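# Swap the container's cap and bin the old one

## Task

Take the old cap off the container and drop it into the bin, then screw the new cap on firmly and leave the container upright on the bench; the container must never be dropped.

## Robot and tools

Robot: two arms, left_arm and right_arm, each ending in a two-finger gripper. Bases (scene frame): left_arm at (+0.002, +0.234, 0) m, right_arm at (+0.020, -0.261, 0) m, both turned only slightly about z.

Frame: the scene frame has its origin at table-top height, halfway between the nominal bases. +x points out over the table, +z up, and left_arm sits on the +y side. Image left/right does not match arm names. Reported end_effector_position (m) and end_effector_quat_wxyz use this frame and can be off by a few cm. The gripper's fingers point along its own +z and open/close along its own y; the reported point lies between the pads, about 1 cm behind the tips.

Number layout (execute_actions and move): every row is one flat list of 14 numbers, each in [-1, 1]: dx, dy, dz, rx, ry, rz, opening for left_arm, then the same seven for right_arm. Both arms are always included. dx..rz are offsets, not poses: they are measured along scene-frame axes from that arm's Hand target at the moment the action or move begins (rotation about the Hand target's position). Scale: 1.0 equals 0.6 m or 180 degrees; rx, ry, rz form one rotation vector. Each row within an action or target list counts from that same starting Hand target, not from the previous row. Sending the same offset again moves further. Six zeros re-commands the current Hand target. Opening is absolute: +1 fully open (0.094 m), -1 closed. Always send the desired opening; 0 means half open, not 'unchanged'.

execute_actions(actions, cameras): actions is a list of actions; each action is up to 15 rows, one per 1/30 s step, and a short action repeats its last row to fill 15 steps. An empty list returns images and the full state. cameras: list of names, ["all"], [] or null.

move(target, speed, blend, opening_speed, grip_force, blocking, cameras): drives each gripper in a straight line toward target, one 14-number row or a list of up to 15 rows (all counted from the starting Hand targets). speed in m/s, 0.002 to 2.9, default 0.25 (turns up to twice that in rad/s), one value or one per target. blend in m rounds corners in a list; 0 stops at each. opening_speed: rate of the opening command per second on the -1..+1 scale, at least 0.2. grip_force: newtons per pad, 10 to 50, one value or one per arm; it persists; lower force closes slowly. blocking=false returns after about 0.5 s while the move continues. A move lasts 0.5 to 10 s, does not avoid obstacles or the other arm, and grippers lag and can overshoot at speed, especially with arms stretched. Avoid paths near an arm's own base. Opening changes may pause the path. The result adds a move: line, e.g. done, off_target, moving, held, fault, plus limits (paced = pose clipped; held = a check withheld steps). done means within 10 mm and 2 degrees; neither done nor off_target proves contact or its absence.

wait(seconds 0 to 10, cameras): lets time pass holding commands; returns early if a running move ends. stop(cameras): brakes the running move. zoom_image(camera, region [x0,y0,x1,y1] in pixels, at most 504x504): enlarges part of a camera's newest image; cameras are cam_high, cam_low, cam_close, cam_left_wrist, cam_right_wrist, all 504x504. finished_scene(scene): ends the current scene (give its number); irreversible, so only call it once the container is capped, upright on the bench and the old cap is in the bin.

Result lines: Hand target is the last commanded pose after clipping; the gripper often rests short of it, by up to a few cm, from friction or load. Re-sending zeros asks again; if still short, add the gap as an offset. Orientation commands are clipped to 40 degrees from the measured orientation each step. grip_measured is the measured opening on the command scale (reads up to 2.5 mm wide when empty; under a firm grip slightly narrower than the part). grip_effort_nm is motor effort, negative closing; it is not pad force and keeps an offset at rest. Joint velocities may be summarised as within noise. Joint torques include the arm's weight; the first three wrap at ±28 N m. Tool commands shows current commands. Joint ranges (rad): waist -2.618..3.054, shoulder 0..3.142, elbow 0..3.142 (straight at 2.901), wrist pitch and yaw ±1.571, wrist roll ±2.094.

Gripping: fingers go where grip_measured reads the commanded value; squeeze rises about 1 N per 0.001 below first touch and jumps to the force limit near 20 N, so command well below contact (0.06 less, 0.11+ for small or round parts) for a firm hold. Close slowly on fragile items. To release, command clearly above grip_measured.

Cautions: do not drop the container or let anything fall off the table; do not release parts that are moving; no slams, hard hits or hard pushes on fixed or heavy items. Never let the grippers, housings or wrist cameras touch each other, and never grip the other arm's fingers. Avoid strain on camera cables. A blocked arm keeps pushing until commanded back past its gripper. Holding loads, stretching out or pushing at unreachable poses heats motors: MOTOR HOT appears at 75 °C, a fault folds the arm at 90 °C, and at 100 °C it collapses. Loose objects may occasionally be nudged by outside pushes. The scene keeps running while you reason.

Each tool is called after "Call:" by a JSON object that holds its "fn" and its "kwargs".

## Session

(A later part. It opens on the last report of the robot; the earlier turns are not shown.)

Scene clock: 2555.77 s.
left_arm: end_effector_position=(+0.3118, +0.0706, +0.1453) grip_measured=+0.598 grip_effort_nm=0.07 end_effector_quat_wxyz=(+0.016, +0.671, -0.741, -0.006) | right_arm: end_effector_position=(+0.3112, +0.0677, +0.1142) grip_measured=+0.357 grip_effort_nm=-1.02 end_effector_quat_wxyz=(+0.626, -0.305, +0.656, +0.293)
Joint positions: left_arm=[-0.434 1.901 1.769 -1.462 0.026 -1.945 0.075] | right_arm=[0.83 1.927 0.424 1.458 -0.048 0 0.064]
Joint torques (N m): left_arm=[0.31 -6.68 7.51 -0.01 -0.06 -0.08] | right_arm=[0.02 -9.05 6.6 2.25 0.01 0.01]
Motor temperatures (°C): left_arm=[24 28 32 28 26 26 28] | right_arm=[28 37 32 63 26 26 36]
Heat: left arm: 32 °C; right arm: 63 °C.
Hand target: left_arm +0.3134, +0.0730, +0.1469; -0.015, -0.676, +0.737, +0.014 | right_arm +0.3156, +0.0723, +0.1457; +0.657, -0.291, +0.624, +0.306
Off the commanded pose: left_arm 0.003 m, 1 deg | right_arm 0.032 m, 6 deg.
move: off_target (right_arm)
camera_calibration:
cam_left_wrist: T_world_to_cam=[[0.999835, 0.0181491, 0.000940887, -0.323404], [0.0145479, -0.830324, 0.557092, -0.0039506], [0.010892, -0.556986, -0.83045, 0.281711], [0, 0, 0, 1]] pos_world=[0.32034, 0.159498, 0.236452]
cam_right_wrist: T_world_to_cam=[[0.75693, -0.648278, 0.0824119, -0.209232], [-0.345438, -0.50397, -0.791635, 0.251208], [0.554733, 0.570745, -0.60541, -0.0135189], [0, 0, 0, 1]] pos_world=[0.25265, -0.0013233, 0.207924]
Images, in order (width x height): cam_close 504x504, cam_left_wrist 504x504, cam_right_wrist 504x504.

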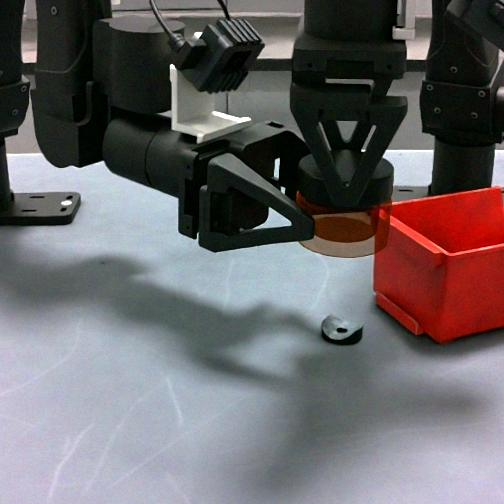

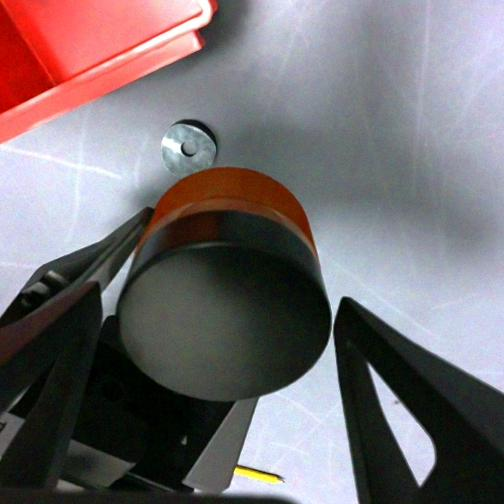

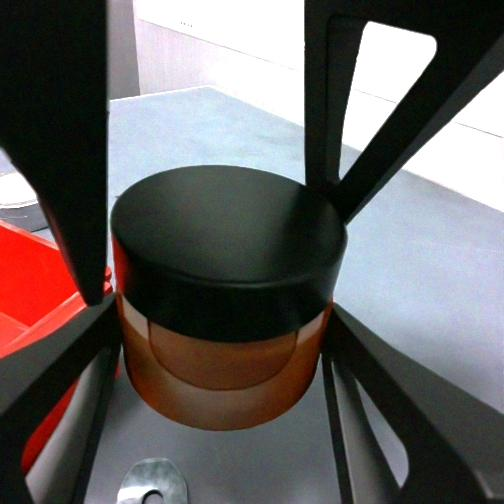

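Call:
{"fn": "move", "kwargs": {"target": [[0,0,0,0,0,0,0.2,0,0,0,0,0,0,0.2],[0,0,-0.025,0,0,0,0.2,0,0,0,0,0,0,0.2]], "speed": [0.1,0.03], "opening_speed": 1.0, "cameras": ["cam_right_wrist","cam_left_wrist"]}}

Call:
{"fn": "zoom_image", "kwargs": {"camera": "cam_right_wrist", "region": [90, 150, 380, 440]}}

Scene clock: 2684.17 s.
left_arm: end_effector_position=(+0.3123, +0.0703, +0.1392) grip_measured=+0.321 grip_effort_nm=-1.06 end_effector_quat_wxyz=(+0.016, +0.671, -0.741, -0.006) | right_arm: end_effector_position=(+0.3110, +0.0675, +0.1089) grip_measured=+0.357 grip_effort_nm=-1.02 end_effector_quat_wxyz=(+0.619, -0.308, +0.662, +0.290)
Joint positions: left_arm=[-0.434 1.901 1.745 -1.438 0.026 -1.946 0.062] | right_arm=[0.83 1.927 0.424 1.437 -0.048 0 0.064]
Joint torques (N m): left_arm=[0.31 -7.04 4.48 0.35 -0.06 -0.07] | right_arm=[-0.03 -8.96 6.43 2.44 0 0.01]
Motor temperatures (°C): left_arm=[24 28 35 27 26 26 26] | right_arm=[28 37 32 63 26 26 36]
Heat: left arm: 35 °C; right arm: 63 °C.
Hand target: left_arm +0.3135, +0.0730, +0.1319; -0.015, -0.676, +0.737, +0.013 | right_arm +0.3156, +0.0723, +0.1457; +0.657, -0.291, +0.624, +0.306
Off the commanded pose: left_arm 0.008 m, 1 deg | right_arm 0.037 m, 7 deg.
move: off_target (right_arm)
camera_calibration:
cam_left_wrist: T_world_to_cam=[[0.999813, 0.0193128, 0.000868135, -0.324054], [0.0155547, -0.830302, 0.557096, -0.00113579], [0.0114799, -0.556979, -0.830447, 0.276282], [0, 0, 0, 1]] pos_world=[0.320839, 0.159199, 0.230352]
cam_right_wrist: T_world_to_cam=[[0.758081, -0.647037, 0.08159, -0.209129], [-0.356631, -0.51604, -0.778792, 0.249712], [0.546011, 0.56129, -0.621953, -0.0113354], [0, 0, 0, 1]] pos_world=[0.253781, -0.0000901233, 0.204486]
Images, in order (width x height): cam_left_wrist 504x504, cam_right_wrist 504x504.

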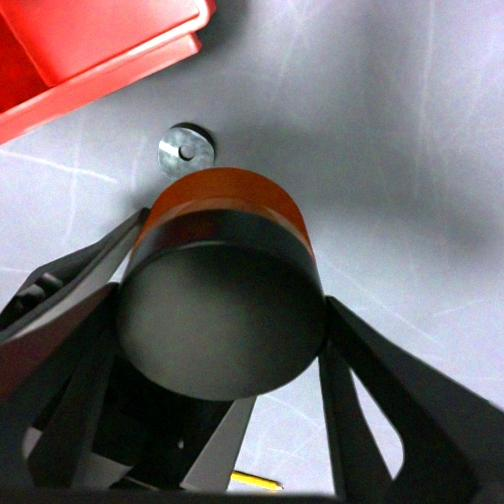

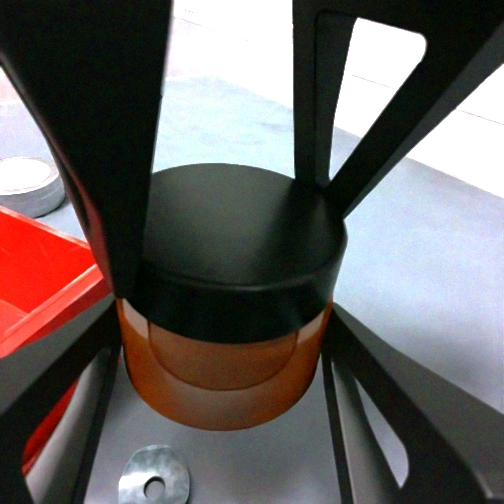

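Scaled by 1.738 from the camera's 504x504 image, which has a finer 720x720 frame.

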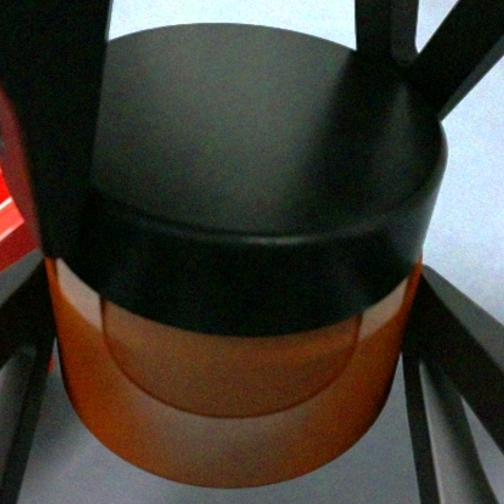

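Call:
{"fn": "move", "kwargs": {"target": [0,0,-0.003,-0.0175,0,-0.4274,0.2,0,0,0,0,0,0,0.2], "speed": 0.3, "cameras": ["cam_right_wrist"]}}

Call:
{"fn": "zoom_image", "kwargs": {"camera": "cam_right_wrist", "region": [90, 150, 380, 440]}}

Scene clock: 2699.63 s.
left_arm: end_effector_position=(+0.3151, +0.0673, +0.1380) grip_measured=+0.321 grip_effort_nm=-1.06 end_effector_quat_wxyz=(-0.012, -0.085, +0.996, -0.012) | right_arm: end_effector_position=(+0.3119, +0.0667, +0.1084) grip_measured=+0.357 grip_effort_nm=-1.02 end_effector_quat_wxyz=(+0.618, -0.304, +0.665, +0.289)
Joint positions: left_arm=[-0.434 1.901 1.74 -1.418 0.034 -0.645 0.062] | right_arm=[0.83 1.927 0.424 1.434 -0.041 0.005 0.064]
Joint torques (N m): left_arm=[0.38 -7.02 4.41 0.24 -0.11 0.47] | right_arm=[-0.02 -8.96 6.38 2.46 -0.06 0.02]
Motor temperatures (°C): left_arm=[24 28 33 27 26 26 26] | right_arm=[28 38 32 64 26 26 36]
Heat: left arm: 33 °C; right arm: 64 °C.
Hand target: left_arm +0.3135, +0.0729, +0.1301; -0.020, -0.070, +0.997, +0.001 | right_arm +0.3157, +0.0723, +0.1457; +0.657, -0.291, +0.624, +0.306
Off the commanded pose: left_arm 0.010 m, 2 deg | right_arm 0.038 m, 7 deg.
move: off_target (right_arm)
camera_calibration:
cam_right_wrist: T_world_to_cam=[[0.753799, -0.652575, 0.077025, -0.208154], [-0.36425, -0.512531, -0.777582, 0.251273], [0.546909, 0.558084, -0.624046, -0.0115864], [0, 0, 0, 1]] pos_world=[0.254769, -0.000585305, 0.204188]
Images, in order (width x height): cam_right_wrist 504x504.

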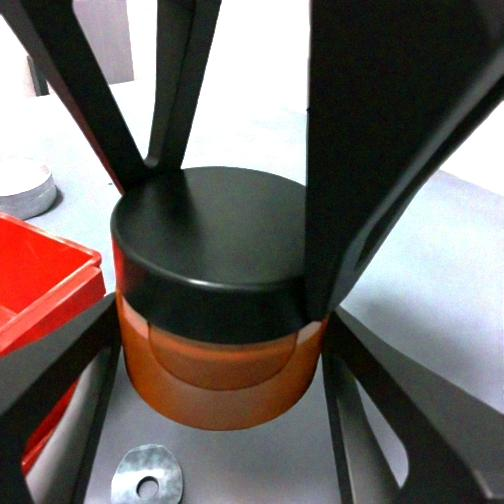

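Scaled by 1.738 from the camera's 504x504 image, which has a finer 720x720 frame.

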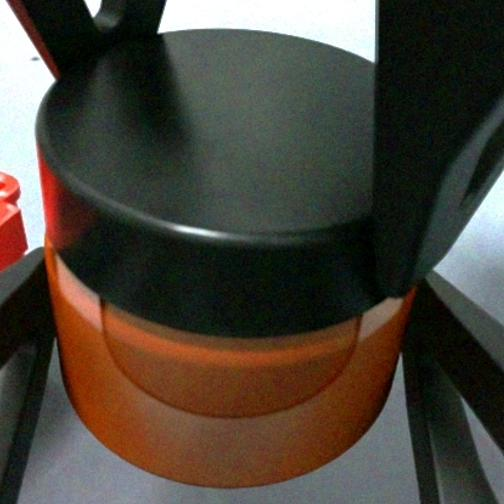

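Call:
{"fn": "move", "kwargs": {"target": [[0,0,0.0125,0,0,0,0.6,0,0,0,0,0,0,0.2],[0,0,0.0125,0.0175,0,0.4274,0.2,0,0,0,0,0,0,0.2],[0,0,-0.001,0.0175,0,0.4274,0.2,0,0,0,0,0,0,0.2],[0,0,-0.003,0,0,0,0.2,0,0,0,0,0,0,0.2]], "speed": [0.1,0.5,0.05,0.4], "opening_speed": 1.0, "cameras": ["cam_right_wrist"]}}

Call:
{"fn": "zoom_image", "kwargs": {"camera": "cam_right_wrist", "region": [90, 150, 380, 440]}}

Scene clock: 2731.83 s.
left_arm: end_effector_position=(+0.3151, +0.0685, +0.1354) grip_measured=+0.328 grip_effort_nm=-1.06 end_effector_quat_wxyz=(-0.012, -0.077, +0.997, -0.009) | right_arm: end_effector_position=(+0.3116, +0.0673, +0.1126) grip_measured=+0.357 grip_effort_nm=-1.02 end_effector_quat_wxyz=(+0.623, -0.302, +0.659, +0.293)
Joint positions: left_arm=[-0.434 1.901 1.73 -1.411 0.028 -0.629 0.062] | right_arm=[0.83 1.927 0.424 1.451 -0.043 0.008 0.064]
Joint torques (N m): left_arm=[0.36 -7.08 4.53 0.24 -0.06 0.25] | right_arm=[-0.14 -8.98 6.54 2.27 -0.04 -0.04]
Motor temperatures (°C): left_arm=[24 28 33 27 26 26 27] | right_arm=[28 38 32 65 26 26 36]
Heat: left arm: 33 °C; right arm: 65 °C.
Hand target: left_arm +0.3135, +0.0730, +0.1283; -0.020, -0.070, +0.997, +0.001 | right_arm +0.3155, +0.0724, +0.1457; +0.657, -0.291, +0.624, +0.306
Off the commanded pose: left_arm 0.009 m, 2 deg | right_arm 0.034 m, 6 deg.
move: off_target (right_arm)
camera_calibration:
cam_right_wrist: T_world_to_cam=[[0.754738, -0.651757, 0.0747284, -0.207826], [-0.355742, -0.502314, -0.788117, 0.252534], [0.551197, 0.568237, -0.610973, -0.012639], [0, 0, 0, 1]] pos_world=[0.253657, -0.00141861, 0.206834]
Images, in order (width x height): cam_right_wrist 504x504.

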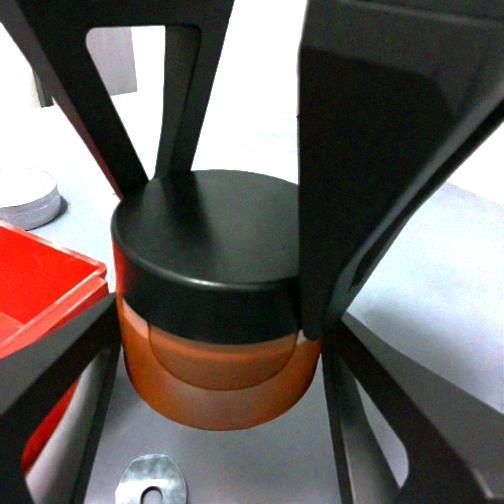

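Scaled by 1.738 from the camera's 504x504 image, which has a finer 720x720 frame.

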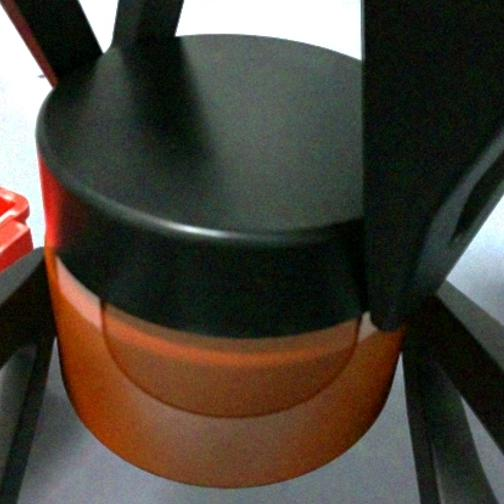

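Call:
{"fn": "move", "kwargs": {"target": [[0,0,0.010,0,0,0,0.2,0,0,0,0,0,0,0.2],[0,0,0.010,0,0,0,0.6,0,0,0,0,0,0,0.2],[0,0,0.026,0.0175,0,0.4274,0.6,0,0,0,0,0,0,0.2]], "speed": [0.1,0.1,0.5], "opening_speed": 1.0, "cameras": ["cam_right_wrist","cam_left_wrist"]}}

Call:
{"fn": "zoom_image", "kwargs": {"camera": "cam_right_wrist", "region": [90, 150, 380, 440]}}

Scene clock: 2773.67 s.
left_arm: end_effector_position=(+0.3106, +0.0709, +0.1420) grip_measured=+0.598 grip_effort_nm=0.06 end_effector_quat_wxyz=(+0.022, +0.672, -0.740, -0.007) | right_arm: end_effector_position=(+0.3103, +0.0685, +0.1141) grip_measured=+0.357 grip_effort_nm=-1.02 end_effector_quat_wxyz=(+0.624, -0.305, +0.656, +0.296)
Joint positions: left_arm=[-0.43 1.901 1.755 -1.455 0.035 -1.944 0.075] | right_arm=[0.83 1.927 0.424 1.457 -0.053 0.006 0.064]
Joint torques (N m): left_arm=[0.03 -6.79 7.5 0.03 -0.14 -0.08] | right_arm=[-0.16 -8.98 6.52 2.24 0.05 -0.06]
Motor temperatures (°C): left_arm=[24 28 33 27 26 26 27] | right_arm=[28 38 32 65 26 26 36]
Heat: left arm: 33 °C; right arm: 65 °C.
Hand target: left_arm +0.3135, +0.0730, +0.1439; -0.015, -0.676, +0.737, +0.013 | right_arm +0.3156, +0.0723, +0.1457; +0.657, -0.291, +0.624, +0.306
Off the commanded pose: left_arm 0.004 m, 1 deg | right_arm 0.032 m, 6 deg.
move: off_target (right_arm)
camera_calibration:
cam_left_wrist: T_world_to_cam=[[0.999725, 0.0217929, -0.00862601, -0.321141], [0.0228783, -0.827415, 0.561125, -0.00516615], [0.00509126, -0.561168, -0.827686, 0.280803], [0, 0, 0, 1]] pos_world=[0.319741, 0.160302, 0.232545]
cam_right_wrist: T_world_to_cam=[[0.760824, -0.644487, 0.0760481, -0.208704], [-0.346775, -0.502802, -0.791794, 0.251564], [0.548538, 0.576045, -0.606036, -0.0119488], [0, 0, 0, 1]] pos_world=[0.252578, -0.00113703, 0.207817]
Images, in order (width x height): cam_left_wrist 504x504, cam_right_wrist 504x504.

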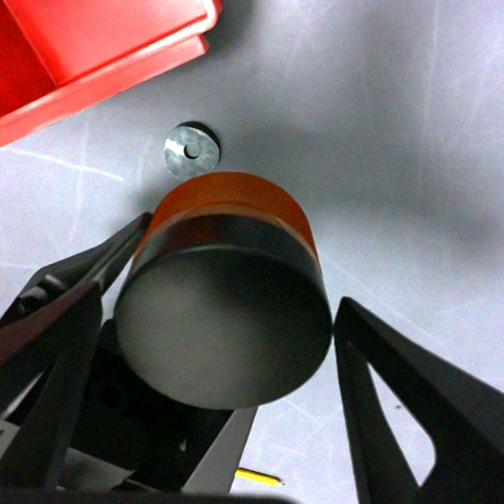

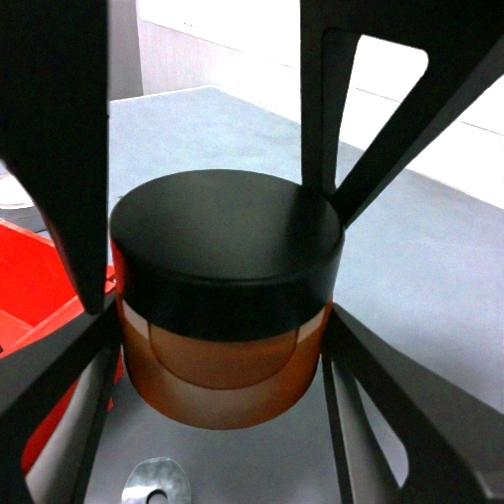

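Scaled by 1.738 from the camera's 504x504 image, which has a finer 720x720 frame.

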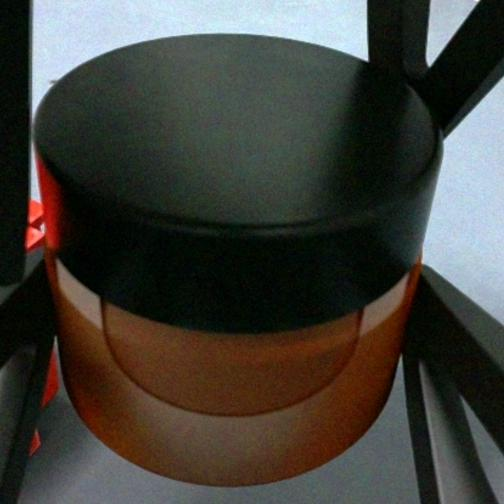

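Call:
{"fn": "move", "kwargs": {"target": [[0,0,0,0,0,0,0.2,0,0,0,0,0,0,0.2],[0,0,-0.012,0,0,0,0.2,0,0,0,0,0,0,0.2]], "speed": [0.1,0.03], "opening_speed": 1.0, "cameras": ["cam_right_wrist"]}}

Call:
{"fn": "zoom_image", "kwargs": {"camera": "cam_right_wrist", "region": [90, 150, 380, 440]}}

Scene clock: 2909.53 s.
left_arm: end_effector_position=(+0.3115, +0.0707, +0.1420) grip_measured=+0.326 grip_effort_nm=-1.06 end_effector_quat_wxyz=(+0.020, +0.672, -0.740, -0.006) | right_arm: end_effector_position=(+0.3103, +0.0685, +0.1141) grip_measured=+0.357 grip_effort_nm=-1.03 end_effector_quat_wxyz=(+0.624, -0.305, +0.656, +0.296)
Joint positions: left_arm=[-0.43 1.901 1.755 -1.451 0.034 -1.946 0.062] | right_arm=[0.83 1.927 0.424 1.457 -0.053 0.006 0.064]
Joint torques (N m): left_arm=[0.03 -6.93 5.19 0.3 -0.13 -0.08] | right_arm=[-0.12 -8.92 6.69 2.25 0.04 -0.06]
Motor temperatures (°C): left_arm=[24 28 34 27 26 26 25] | right_arm=[28 38 31 65 26 26 36]
Heat: left arm: 34 °C; right arm: 65 °C.
Hand target: left_arm +0.3135, +0.0730, +0.1367; -0.015, -0.676, +0.737, +0.013 | right_arm +0.3156, +0.0723, +0.1457; +0.657, -0.291, +0.624, +0.306
Off the commanded pose: left_arm 0.006 m, 1 deg | right_arm 0.032 m, 6 deg.
move: off_target (right_arm)
camera_calibration:
cam_right_wrist: T_world_to_cam=[[0.760824, -0.644487, 0.0760481, -0.208704], [-0.346775, -0.502802, -0.791794, 0.251564], [0.548538, 0.576045, -0.606036, -0.0119488], [0, 0, 0, 1]] pos_world=[0.252578, -0.00113703, 0.207817]
Images, in order (width x height): cam_right_wrist 504x504.

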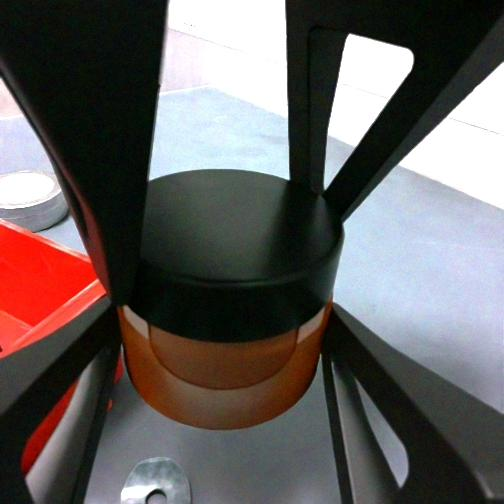

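Scaled by 1.738 from the camera's 504x504 image, which has a finer 720x720 frame.

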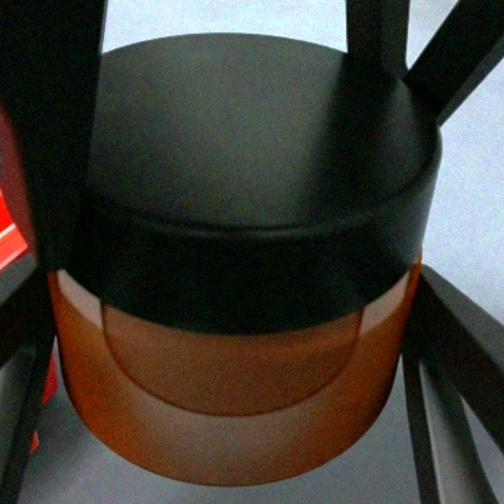

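Call:
{"fn": "move", "kwargs": {"target": [0,0,-0.004,-0.0175,0,-0.4274,0.2,0,0,0,0,0,0,0.2], "speed": 0.3, "cameras": ["cam_right_wrist"]}}

Call:
{"fn": "zoom_image", "kwargs": {"camera": "cam_right_wrist", "region": [90, 150, 380, 440]}}

Scene clock: 2930.23 s.
left_arm: end_effector_position=(+0.3149, +0.0691, +0.1419) grip_measured=+0.326 grip_effort_nm=-1.06 end_effector_quat_wxyz=(-0.013, -0.081, +0.997, -0.011) | right_arm: end_effector_position=(+0.3115, +0.0675, +0.1144) grip_measured=+0.357 grip_effort_nm=-1.02 end_effector_quat_wxyz=(+0.625, -0.301, +0.657, +0.294)
Joint positions: left_arm=[-0.43 1.901 1.755 -1.436 0.033 -0.632 0.062] | right_arm=[0.83 1.927 0.424 1.458 -0.044 0.008 0.064]
Joint torques (N m): left_arm=[0.08 -6.93 4.57 0.24 -0.11 0.32] | right_arm=[-0.14 -9.03 6.61 2.22 -0.03 -0.05]
Motor temperatures (°C): left_arm=[24 28 33 27 26 26 26] | right_arm=[28 38 31 64 26 26 36]
Heat: left arm: 33 °C; right arm: 64 °C.
Hand target: left_arm +0.3135, +0.0730, +0.1343; -0.020, -0.070, +0.997, +0.001 | right_arm +0.3156, +0.0723, +0.1457; +0.657, -0.291, +0.624, +0.306
Off the commanded pose: left_arm 0.009 m, 2 deg | right_arm 0.032 m, 6 deg.
move: off_target (right_arm)
camera_calibration:
cam_right_wrist: T_world_to_cam=[[0.754891, -0.651636, 0.0742215, -0.207809], [-0.351917, -0.497956, -0.792587, 0.253078], [0.553438, 0.572197, -0.605225, -0.0132164], [0, 0, 0, 1]] pos_world=[0.25325, -0.00183179, 0.208011]
Images, in order (width x height): cam_right_wrist 504x504.

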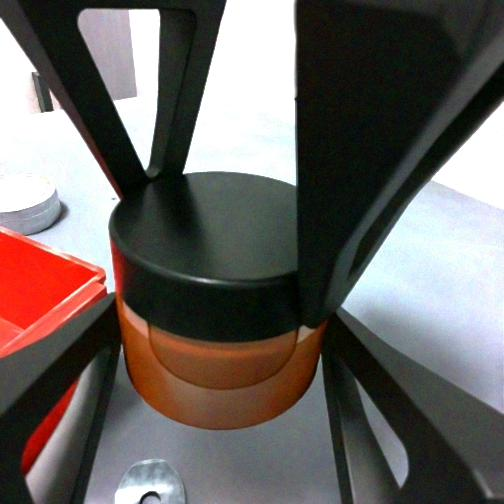

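Scaled by 1.738 from the camera's 504x504 image, which has a finer 720x720 frame.

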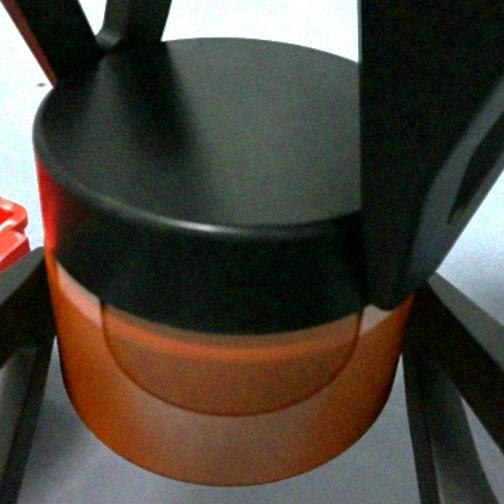

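Call:
{"fn": "move", "kwargs": {"target": [[0,0,0.0115,0,0,0,0.2,0,0,0,0,0,0,0.2],[0,0,0.0115,0,0,0,0.6,0,0,0,0,0,0,0.2],[-0.0037,0.001,0.0145,0.0175,0,0.4274,0.6,0,0,0,0,0,0,0.2],[-0.0037,0.001,0.0145,0.0175,0,0.4274,0.2,0,0,0,0,0,0,0.2]], "speed": [0.1,0.1,0.5,0.1], "opening_speed": 1.0, "cameras": ["cam_right_wrist","cam_left_wrist"]}}

Call:
{"fn": "zoom_image", "kwargs": {"camera": "cam_right_wrist", "region": [90, 150, 380, 440]}}

Scene clock: 3025.50 s.
left_arm: end_effector_position=(+0.3116, +0.0713, +0.1419) grip_measured=+0.327 grip_effort_nm=-1.04 end_effector_quat_wxyz=(+0.019, +0.673, -0.739, -0.007) | right_arm: end_effector_position=(+0.3112, +0.0677, +0.1144) grip_measured=+0.357 grip_effort_nm=-1.02 end_effector_quat_wxyz=(+0.626, -0.302, +0.657, +0.294)
Joint positions: left_arm=[-0.43 1.901 1.755 -1.452 0.031 -1.947 0.062] | right_arm=[0.831 1.927 0.424 1.458 -0.045 0.006 0.064]
Joint torques (N m): left_arm=[-0.08 -7.43 6.31 0.07 -0.1 -0.07] | right_arm=[-0.23 -9.03 6.64 2.24 -0.02 -0.02]
Motor temperatures (°C): left_arm=[24 28 33 27 26 26 27] | right_arm=[28 38 31 64 26 26 36]
Heat: left arm: 33 °C; right arm: 64 °C.
Hand target: left_arm +0.3113, +0.0736, +0.1430; -0.015, -0.676, +0.737, +0.013 | right_arm +0.3156, +0.0723, +0.1457; +0.657, -0.291, +0.624, +0.306
Off the commanded pose: left_arm 0.003 m, 1 deg | right_arm 0.032 m, 6 deg.
move: off_target (right_arm)
camera_calibration:
cam_left_wrist: T_world_to_cam=[[0.999694, 0.0243898, -0.0041391, -0.322991], [0.0225398, -0.82905, 0.55872, -0.00424926], [0.0101956, -0.558642, -0.829346, 0.279511], [0, 0, 0, 1]] pos_world=[0.320138, 0.160502, 0.232849]
cam_right_wrist: T_world_to_cam=[[0.755838, -0.650233, 0.0768507, -0.208171], [-0.349507, -0.499925, -0.792414, 0.252477], [0.553674, 0.572077, -0.605123, -0.0133028], [0, 0, 0, 1]] pos_world=[0.252951, -0.00152988, 0.208015]
Images, in order (width x height): cam_left_wrist 504x504, cam_right_wrist 504x504.

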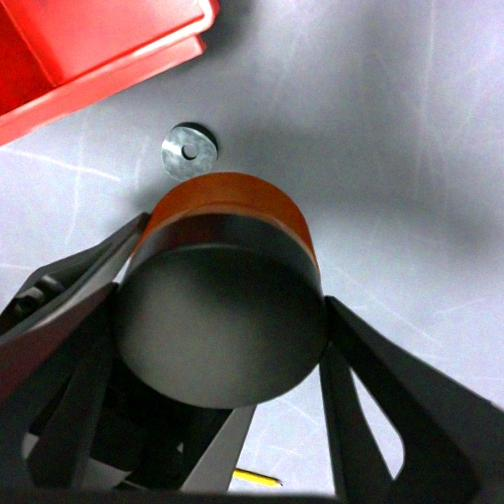

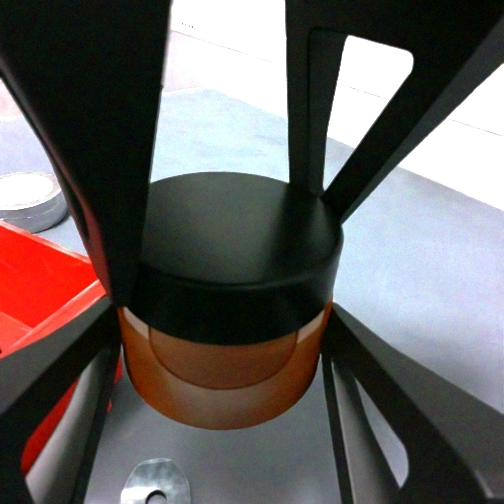

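Scaled by 1.738 from the camera's 504x504 image, which has a finer 720x720 frame.

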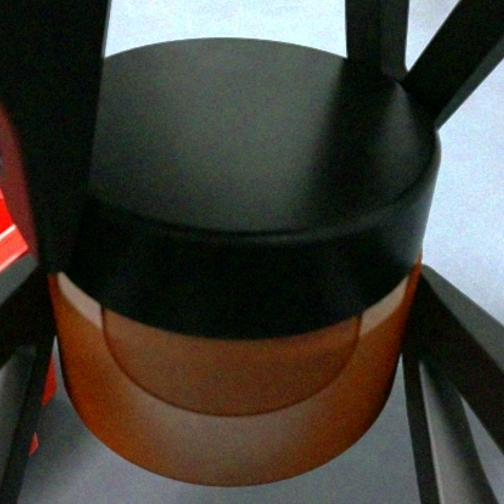

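Call:
{"fn": "move", "kwargs": {"target": [0.0037,-0.001,-0.014,-0.0175,0,-0.4274,0.2,0,0,0,0,0,0,0.2], "speed": 0.3, "cameras": ["cam_right_wrist"]}}

Call:
{"fn": "zoom_image", "kwargs": {"camera": "cam_right_wrist", "region": [90, 150, 380, 440]}}

Scene clock: 3044.00 s.
left_arm: end_effector_position=(+0.3148, +0.0697, +0.1419) grip_measured=+0.326 grip_effort_nm=-1.06 end_effector_quat_wxyz=(-0.013, -0.080, +0.997, -0.010) | right_arm: end_effector_position=(+0.3113, +0.0677, +0.1147) grip_measured=+0.357 grip_effort_nm=-1.02 end_effector_quat_wxyz=(+0.625, -0.301, +0.657, +0.295)
Joint positions: left_arm=[-0.43 1.901 1.755 -1.438 0.031 -0.63 0.062] | right_arm=[0.831 1.927 0.424 1.46 -0.045 0.009 0.064]
Joint torques (N m): left_arm=[0.09 -6.94 4.64 0.24 -0.08 0.29] | right_arm=[-0.18 -8.98 6.63 2.21 0.01 -0.08]
Motor temperatures (°C): left_arm=[24 28 33 27 26 26 27] | right_arm=[28 38 31 63 26 26 36]
Heat: left arm: 33 °C; right arm: 63 °C.
Hand target: left_arm +0.3135, +0.0731, +0.1346; -0.020, -0.070, +0.997, +0.001 | right_arm +0.3156, +0.0723, +0.1458; +0.657, -0.291, +0.624, +0.306
Off the commanded pose: left_arm 0.008 m, 2 deg | right_arm 0.032 m, 5 deg.
move: off_target (right_arm)
camera_calibration:
cam_right_wrist: T_world_to_cam=[[0.755569, -0.650936, 0.0734666, -0.207766], [-0.351288, -0.497287, -0.793286, 0.253185], [0.552913, 0.573574, -0.604401, -0.0130782], [0, 0, 0, 1]] pos_world=[0.253153, -0.00183566, 0.208207]
Images, in order (width x height): cam_right_wrist 504x504.

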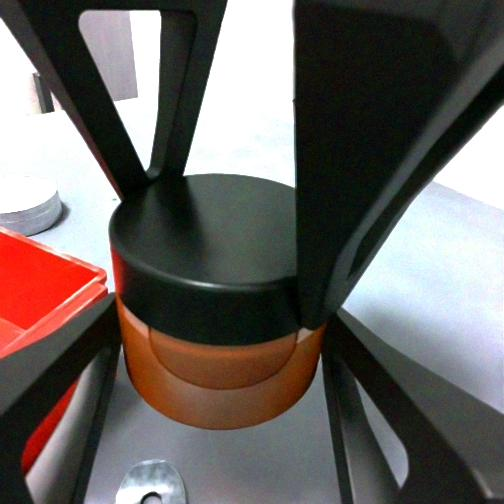

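Scaled by 1.738 from the camera's 504x504 image, which has a finer 720x720 frame.

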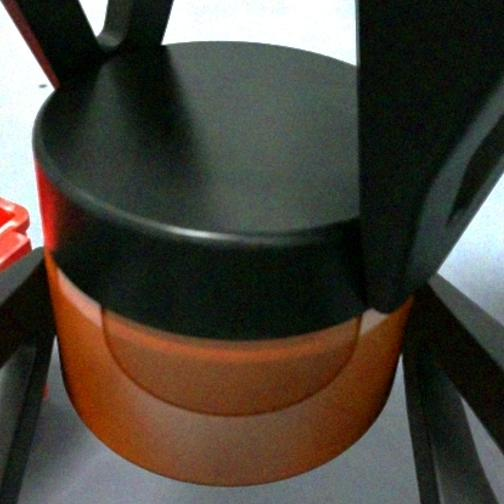

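Call:
{"fn": "move", "kwargs": {"target": [[0,0,0.0115,0,0,0,0.2,0,0,0,0,0,0,0.2],[0,0,0.0115,0,0,0,0.6,0,0,0,0,0,0,0.2],[-0.0037,0.001,0.0135,0.0175,0,0.4274,0.6,0,0,0,0,0,0,0.2],[-0.0037,0.001,0.0135,0.0175,0,0.4274,0.2,0,0,0,0,0,0,0.2]], "speed": [0.1,0.1,0.5,0.1], "opening_speed": 1.0, "cameras": ["cam_right_wrist"]}}

Call:
{"fn": "zoom_image", "kwargs": {"camera": "cam_right_wrist", "region": [90, 150, 380, 440]}}

Call:
{"fn": "move", "kwargs": {"target": [0.0037,-0.001,-0.014,-0.0175,0,-0.4274,0.2,0,0,0,0,0,0,0.2], "speed": 0.3, "cameras": ["cam_right_wrist"]}}

Call:
{"fn": "zoom_image", "kwargs": {"camera": "cam_right_wrist", "region": [90, 150, 380, 440]}}

Scene clock: 3066.73 s.
left_arm: end_effector_position=(+0.3115, +0.0716, +0.1419) grip_measured=+0.323 grip_effort_nm=-1.06 end_effector_quat_wxyz=(+0.019, +0.673, -0.739, -0.007) | right_arm: end_effector_position=(+0.3110, +0.0679, +0.1147) grip_measured=+0.357 grip_effort_nm=-1.02 end_effector_quat_wxyz=(+0.626, -0.302, +0.656, +0.294)
Joint positions: left_arm=[-0.43 1.901 1.755 -1.453 0.029 -1.947 0.062] | right_arm=[0.831 1.927 0.424 1.46 -0.046 0.006 0.064]
Joint torques (N m): left_arm=[-0.08 -7.43 6.17 0.08 -0.09 -0.07] | right_arm=[-0.31 -9.05 6.53 2.2 0.02 -0.04]
Motor temperatures (°C): left_arm=[24 28 33 27 26 26 27] | right_arm=[28 38 31 63 26 26 36]
Heat: left arm: 33 °C; right arm: 63 °C.
Hand target: left_arm +0.3113, +0.0736, +0.1427; -0.015, -0.676, +0.737, +0.013 | right_arm +0.3155, +0.0724, +0.1457; +0.657, -0.291, +0.624, +0.306
Off the commanded pose: left_arm 0.002 m, 1 deg | right_arm 0.032 m, 5 deg.
move: off_target (right_arm)
camera_calibration:
cam_right_wrist: T_world_to_cam=[[0.756457, -0.649516, 0.0768232, -0.208188], [-0.348387, -0.499558, -0.793138, 0.25243], [0.553534, 0.573211, -0.604177, -0.0132323], [0, 0, 0, 1]] pos_world=[0.252753, -0.00153292, 0.208211]
Images, in order (width x height): cam_right_wrist 504x504.

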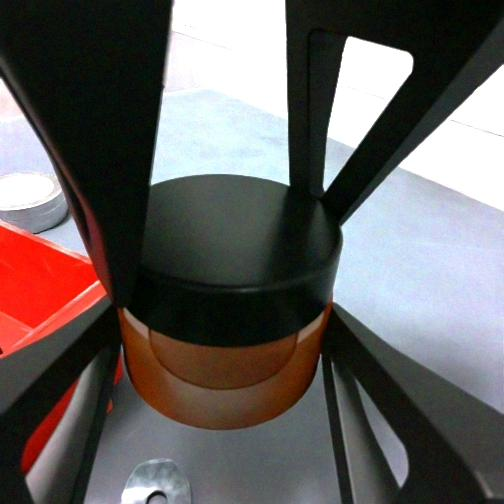

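Scaled by 1.738 from the camera's 504x504 image, which has a finer 720x720 frame.

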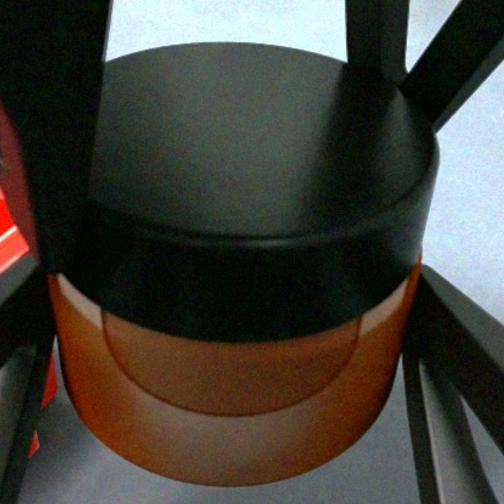

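Scene clock: 3069.80 s.
left_arm: end_effector_position=(+0.3153, +0.0696, +0.1419) grip_measured=+0.323 grip_effort_nm=-1.06 end_effector_quat_wxyz=(-0.012, -0.083, +0.996, -0.010) | right_arm: end_effector_position=(+0.3115, +0.0675, +0.1149) grip_measured=+0.357 grip_effort_nm=-1.03 end_effector_quat_wxyz=(+0.626, -0.300, +0.657, +0.295)
Joint positions: left_arm=[-0.43 1.901 1.755 -1.436 0.03 -0.636 0.062] | right_arm=[0.831 1.927 0.424 1.46 -0.043 0.011 0.064]
Joint torques (N m): left_arm=[0.09 -6.95 4.57 0.24 -0.08 0.38] | right_arm=[-0.23 -9.05 6.65 2.22 -0.01 -0.06]
Motor temperatures (°C): left_arm=[24 28 33 27 26 26 27] | right_arm=[28 38 31 63 26 26 36]
Heat: left arm: 33 °C; right arm: 63 °C.
Hand target: left_arm +0.3134, +0.0730, +0.1343; -0.021, -0.070, +0.997, +0.001 | right_arm +0.3155, +0.0724, +0.1457; +0.657, -0.291, +0.624, +0.306
Off the commanded pose: left_arm 0.008 m, 2 deg | right_arm 0.031 m, 5 deg.
move: off_target (right_arm)
camera_calibration:
cam_right_wrist: T_world_to_cam=[[0.754316, -0.652545, 0.072056, -0.207368], [-0.352712, -0.49538, -0.793847, 0.253675], [0.553716, 0.573397, -0.603833, -0.0132794], [0, 0, 0, 1]] pos_world=[0.253248, -0.00203679, 0.208303]
Images, in order (width x height): cam_right_wrist 504x504.

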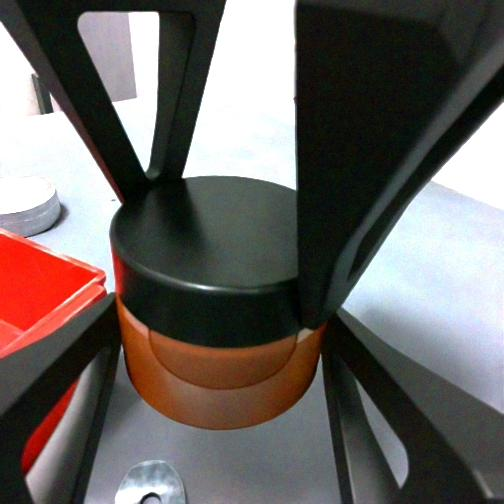

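Scaled by 1.738 from the camera's 504x504 image, which has a finer 720x720 frame.

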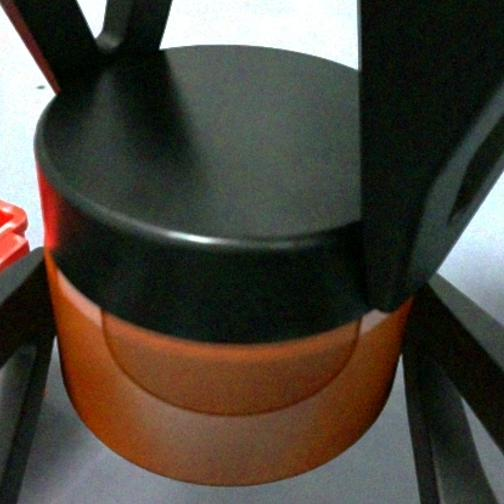

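Call:
{"fn": "move", "kwargs": {"target": [[0,0,0.0115,0,0,0,0.2,0,0,0,0,0,0,0.2],[0,0,0.0115,0,0,0,0.6,0,0,0,0,0,0,0.2],[-0.0037,0.001,0.0135,0.0175,0,0.4274,0.6,0,0,0,0,0,0,0.2],[-0.0037,0.001,0.0135,0.0175,0,0.4274,0.2,0,0,0,0,0,0,0.2]], "speed": [0.1,0.1,0.5,0.1], "opening_speed": 1.0, "cameras": ["cam_right_wrist"]}}

Call:
{"fn": "move", "kwargs": {"target": [0.0037,-0.001,-0.014,-0.0175,0,-0.4274,0.2,0,0,0,0,0,0,0.2], "speed": 0.3, "cameras": ["cam_right_wrist"]}}

Call:
{"fn": "zoom_image", "kwargs": {"camera": "cam_right_wrist", "region": [90, 150, 380, 440]}}

Scene clock: 3085.80 s.
left_arm: end_effector_position=(+0.3118, +0.0715, +0.1419) grip_measured=+0.323 grip_effort_nm=-1.05 end_effector_quat_wxyz=(+0.018, +0.673, -0.739, -0.007) | right_arm: end_effector_position=(+0.3113, +0.0677, +0.1149) grip_measured=+0.357 grip_effort_nm=-1.02 end_effector_quat_wxyz=(+0.626, -0.302, +0.656, +0.294)
Joint positions: left_arm=[-0.43 1.901 1.755 -1.452 0.029 -1.947 0.062] | right_arm=[0.831 1.927 0.424 1.46 -0.044 0.005 0.064]
Joint torques (N m): left_arm=[-0.06 -7.46 6.04 0.09 -0.08 -0.07] | right_arm=[-0.24 -9.09 6.56 2.21 -0.04 -0.04]
Motor temperatures (°C): left_arm=[24 28 33 27 26 26 27] | right_arm=[28 38 31 62 26 26 36]
Heat: left arm: 33 °C; right arm: 62 °C.
Hand target: left_arm +0.3113, +0.0736, +0.1424; -0.015, -0.676, +0.737, +0.013 | right_arm +0.3156, +0.0723, +0.1457; +0.657, -0.291, +0.624, +0.306
Off the commanded pose: left_arm 0.002 m, 1 deg | right_arm 0.032 m, 5 deg.
move: off_target (right_arm)
camera_calibration:
cam_right_wrist: T_world_to_cam=[[0.754938, -0.651214, 0.0773909, -0.20799], [-0.3488, -0.498659, -0.793523, 0.252642], [0.555344, 0.572066, -0.6036, -0.0136914], [0, 0, 0, 1]] pos_world=[0.252744, -0.0016309, 0.20831]
Images, in order (width x height): cam_right_wrist 504x504.

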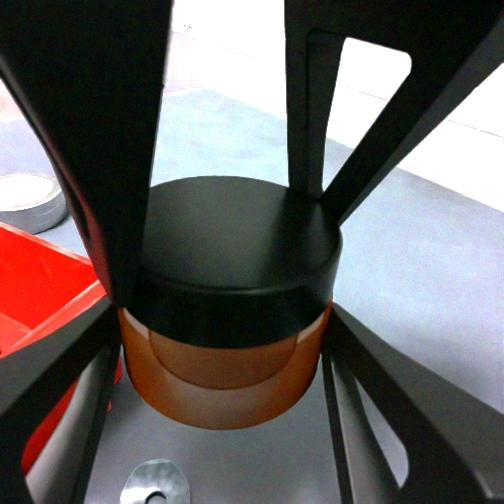

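Scene clock: 3088.87 s.
left_arm: end_effector_position=(+0.3315, +0.0753, +0.1420) grip_measured=+0.199 grip_effort_nm=0.00 end_effector_quat_wxyz=(+0.021, -0.080, +0.997, -0.002) | right_arm: end_effector_position=(+0.3093, +0.0692, +0.1135) grip_measured=+0.357 grip_effort_nm=-1.02 end_effector_quat_wxyz=(+0.624, -0.310, +0.654, +0.294)
Joint positions: left_arm=[-0.419 1.901 1.755 -1.388 -0.018 -0.621 0.056] | right_arm=[0.831 1.927 0.424 1.455 -0.058 -0.006 0.064]
Joint torques (N m): left_arm=[-0.64 -6.98 4.79 -0.14 0.36 0.16] | right_arm=[-0.27 -9.06 6.6 2.28 0.08 0.11]
Motor temperatures (°C): left_arm=[24 28 33 27 26 26 27] | right_arm=[28 38 31 62 27 26 36]
Heat: left arm: 33 °C; right arm: 62 °C.
Hand target: left_arm +0.3135, +0.0730, +0.1340; -0.021, -0.070, +0.997, +0.001 | right_arm +0.3156, +0.0723, +0.1458; +0.657, -0.291, +0.624, +0.306
Off the commanded pose: left_arm 0.020 m, 5 deg | right_arm 0.033 m, 6 deg.
move: off_target (left_arm, right_arm)
camera_calibration:
cam_right_wrist: T_world_to_cam=[[0.76402, -0.639226, 0.0875402, -0.21017], [-0.337889, -0.512006, -0.789734, 0.248799], [0.54964, 0.573794, -0.607171, -0.0122622], [0, 0, 0, 1]] pos_world=[0.251381, 0.0000762307, 0.207438]
Images, in order (width x height): cam_right_wrist 504x504.

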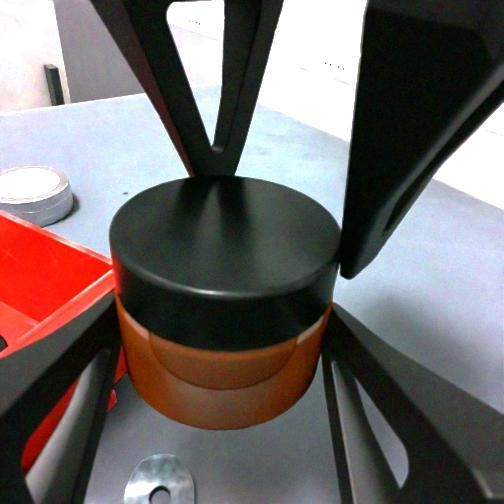

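Scaled by 1.738 from the camera's 504x504 image, which has a finer 720x720 frame.

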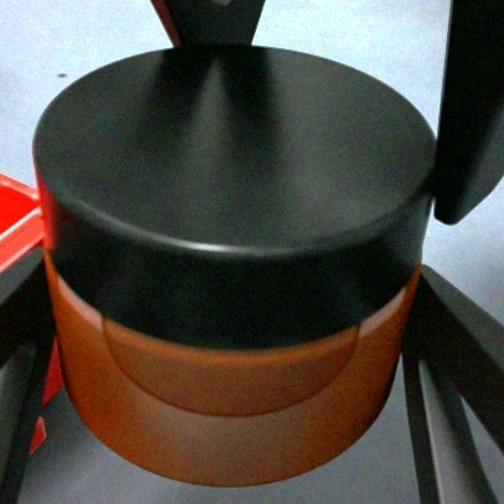

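Call:
{"fn": "move", "kwargs": {"target": [[0.03,0.004,0.0135,0,0,0,0.2,0,0,0,0,0,0,0.2],[0.03,0.004,0.0135,0,0,0,0.8,0,0,0,0,0,0,0.2],[0.03,0.004,0.06,0,0,0,0.8,0,0,0,0,0,0,0.2]], "speed": [0.1,0.1,0.1], "opening_speed": 1.0, "cameras": ["cam_right_wrist","cam_left_wrist","cam_close"]}}

Call:
{"fn": "zoom_image", "kwargs": {"camera": "cam_right_wrist", "region": [90, 150, 380, 440]}}

Call:
{"fn": "zoom_image", "kwargs": {"camera": "cam_close", "region": [285, 140, 405, 260]}}

Scene clock: 3130.43 s.
left_arm: end_effector_position=(+0.3289, +0.0750, +0.1615) grip_measured=+0.798 grip_effort_nm=0.07 end_effector_quat_wxyz=(-0.013, -0.071, +0.997, -0.002) | right_arm: end_effector_position=(+0.3093, +0.0693, +0.1142) grip_measured=+0.357 grip_effort_nm=-1.02 end_effector_quat_wxyz=(+0.625, -0.310, +0.653, +0.295)
Joint positions: left_arm=[-0.406 1.966 1.924 -1.55 0.017 -0.589 0.084] | right_arm=[0.831 1.927 0.424 1.458 -0.058 -0.005 0.064]
Joint torques (N m): left_arm=[0.36 -8.51 7.36 0.17 0.03 0.1] | right_arm=[-0.28 -9.11 6.56 2.25 0.11 0.11]
Motor temperatures (°C): left_arm=[24 28 33 27 26 26 26] | right_arm=[28 38 31 65 27 26 36]
Heat: left arm: 33 °C; right arm: 65 °C.
Hand target: left_arm +0.3314, +0.0754, +0.1700; -0.021, -0.070, +0.997, +0.001 | right_arm +0.3156, +0.0724, +0.1457; +0.657, -0.291, +0.624, +0.306
Off the commanded pose: left_arm 0.009 m, 1 deg | right_arm 0.032 m, 6 deg.
joint sent to its limit (left arm) — joint 4 (wrist pitch), lower limit. The joint targets still meet the commanded pose.
move: off_target (right_arm)
camera_calibration:
cam_left_wrist: T_world_to_cam=[[0.258052, -0.965561, 0.0331934, -0.0281011], [-0.799252, -0.194051, 0.568807, 0.208474], [-0.542776, -0.173312, -0.821801, 0.449388], [0, 0, 0, 1]] pos_world=[0.417791, 0.0912054, 0.251659]
cam_right_wrist: T_world_to_cam=[[0.764083, -0.639196, 0.0872111, -0.210214], [-0.336594, -0.510331, -0.79137, 0.249062], [0.550347, 0.575317, -0.605085, -0.0124013], [0, 0, 0, 1]] pos_world=[0.251278, -0.00012886, 0.20793]
Images, in order (width x height): cam_close 504x504, cam_left_wrist 504x504, cam_right_wrist 504x504.

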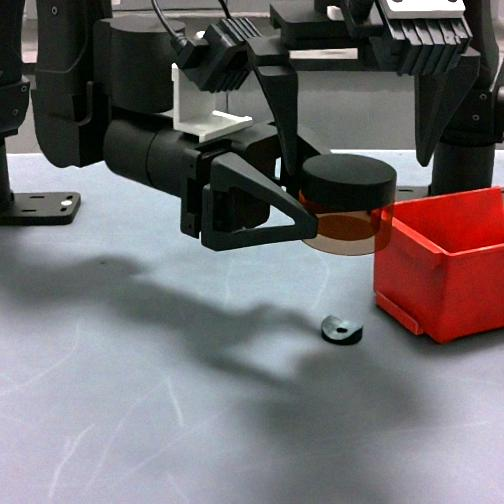

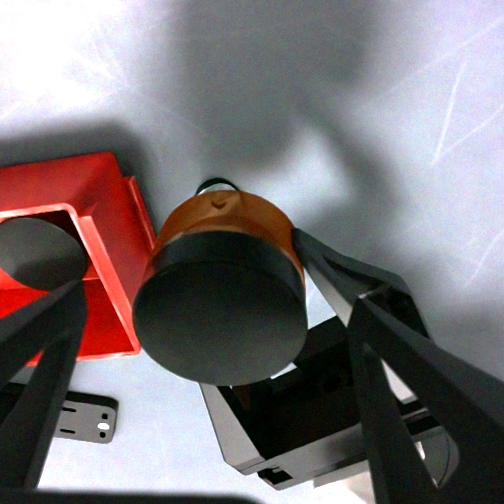

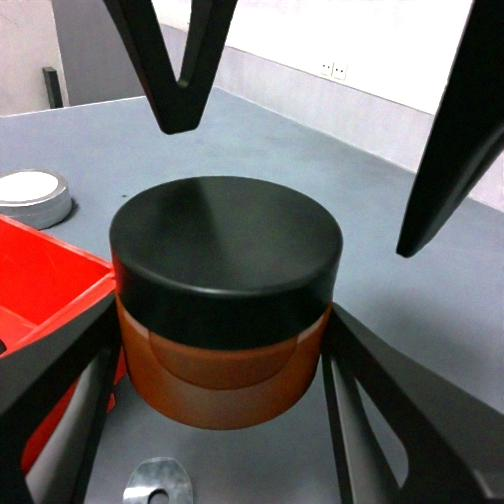

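Scaled by 1.738 from the camera's 504x504 image, which has a finer 720x720 frame.

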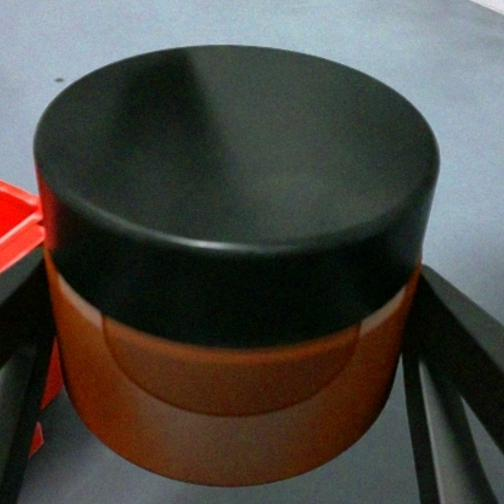

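Scaled by 4.200 from the camera's 504x504 image, which has a finer 720x720 frame.

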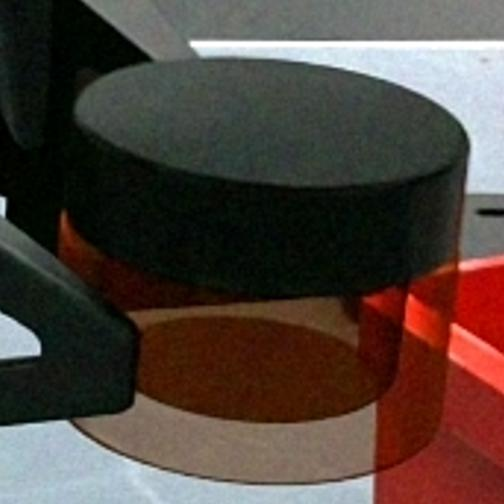

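Call:
{"fn": "zoom_image", "kwargs": {"camera": "cam_close", "region": [180, 100, 420, 280]}}

Scaled by 2.100 from the camera's 504x504 image, which has a finer 720x720 frame.

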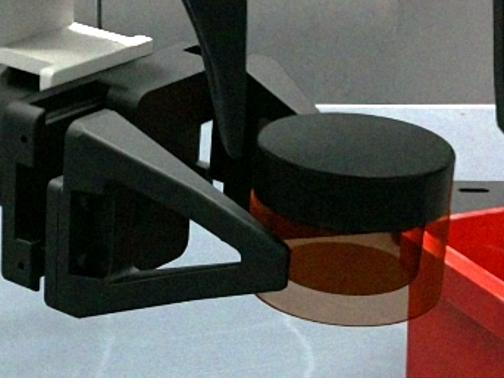

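Call:
{"fn": "move", "kwargs": {"target": [-0.0328,-0.0053,-0.005,0.0175,0,0.4274,0.6,0,0,0,0,0,0,0.2], "speed": 0.3, "cameras": ["cam_left_wrist"]}}

Scene clock: 3262.97 s.
left_arm: end_effector_position=(+0.3184, +0.0708, +0.1577) grip_measured=+0.602 grip_effort_nm=-0.12 end_effector_quat_wxyz=(+0.018, +0.675, -0.738, -0.016) | right_arm: end_effector_position=(+0.3093, +0.0693, +0.1142) grip_measured=+0.357 grip_effort_nm=-1.02 end_effector_quat_wxyz=(+0.625, -0.310, +0.653, +0.295)
Joint positions: left_arm=[-0.426 1.954 1.891 -1.55 0.023 -1.948 0.075] | right_arm=[0.831 1.927 0.424 1.458 -0.058 -0.005 0.064]
Joint torques (N m): left_arm=[-0.58 -10.62 4.66 0.09 -0.03 -0.05] | right_arm=[-0.32 -9.07 6.52 2.23 0.09 0.1]
Motor temperatures (°C): left_arm=[24 31 34 27 26 26 25] | right_arm=[28 38 31 64 27 26 36]
Heat: left arm: 34 °C; right arm: 64 °C.
Hand target: left_arm +0.3117, +0.0722, +0.1669; -0.015, -0.676, +0.737, +0.013 | right_arm +0.3156, +0.0724, +0.1457; +0.657, -0.291, +0.624, +0.306
Off the commanded pose: left_arm 0.011 m, 1 deg | right_arm 0.032 m, 6 deg.
joint sent to its limit (left arm) — joint 4 (wrist pitch), lower limit. The joint targets still meet the commanded pose.
move: off_target (left_arm, right_arm)
camera_calibration:
cam_left_wrist: T_world_to_cam=[[0.999463, 0.0292058, -0.0148274, -0.328299], [0.0325585, -0.836465, 0.547052, -0.014461], [0.00357451, -0.547241, -0.836967, 0.294764], [0, 0, 0, 1]] pos_world=[0.32754, 0.158799, 0.249751]
Images, in order (width x height): cam_left_wrist 504x504.

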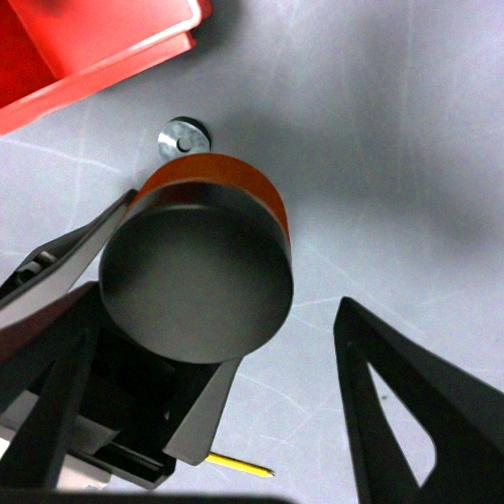

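Call:
{"fn": "move", "kwargs": {"target": [-0.0125,0,-0.012,0,0,0,0.75,0,0,0,0,0,0,0.2], "speed": 0.2, "cameras": ["cam_left_wrist"]}}

Scene clock: 3274.63 s.
left_arm: end_effector_position=(+0.3077, +0.0722, +0.1514) grip_measured=+0.748 grip_effort_nm=0.07 end_effector_quat_wxyz=(+0.021, +0.675, -0.737, -0.024) | right_arm: end_effector_position=(+0.3093, +0.0693, +0.1142) grip_measured=+0.357 grip_effort_nm=-1.02 end_effector_quat_wxyz=(+0.625, -0.310, +0.653, +0.295)
Joint positions: left_arm=[-0.436 1.925 1.825 -1.531 0.023 -1.958 0.082] | right_arm=[0.831 1.927 0.424 1.458 -0.058 -0.005 0.064]
Joint torques (N m): left_arm=[-0.5 -10.39 4.64 0.18 -0.02 -0.08] | right_arm=[-0.42 -9.16 6.58 2.22 0.08 0.09]
Motor temperatures (°C): left_arm=[24 31 33 27 26 26 25] | right_arm=[28 38 31 64 27 26 36]
Heat: left arm: 33 °C; right arm: 64 °C.
Hand target: left_arm +0.3043, +0.0722, +0.1597; -0.015, -0.676, +0.737, +0.013 | right_arm +0.3156, +0.0724, +0.1457; +0.657, -0.291, +0.624, +0.306
Off the commanded pose: left_arm 0.009 m, 1 deg | right_arm 0.032 m, 6 deg.
move: off_target (right_arm)
camera_calibration:
cam_left_wrist: T_world_to_cam=[[0.999102, 0.0290208, -0.0308715, -0.315151], [0.0410919, -0.841304, 0.538998, -0.0105227], [-0.0103301, -0.539783, -0.841741, 0.294753], [0, 0, 0, 1]] pos_world=[0.318346, 0.159396, 0.244048]
Images, in order (width x height): cam_left_wrist 504x504.

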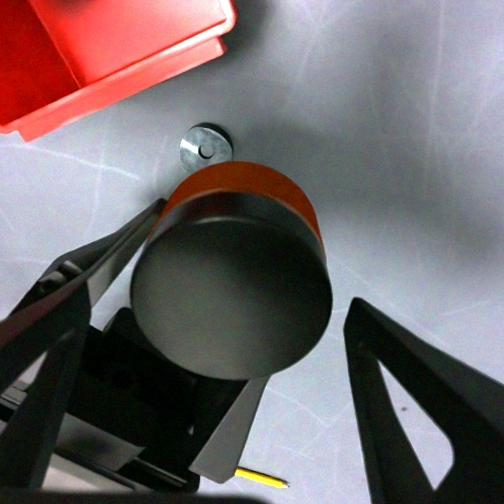

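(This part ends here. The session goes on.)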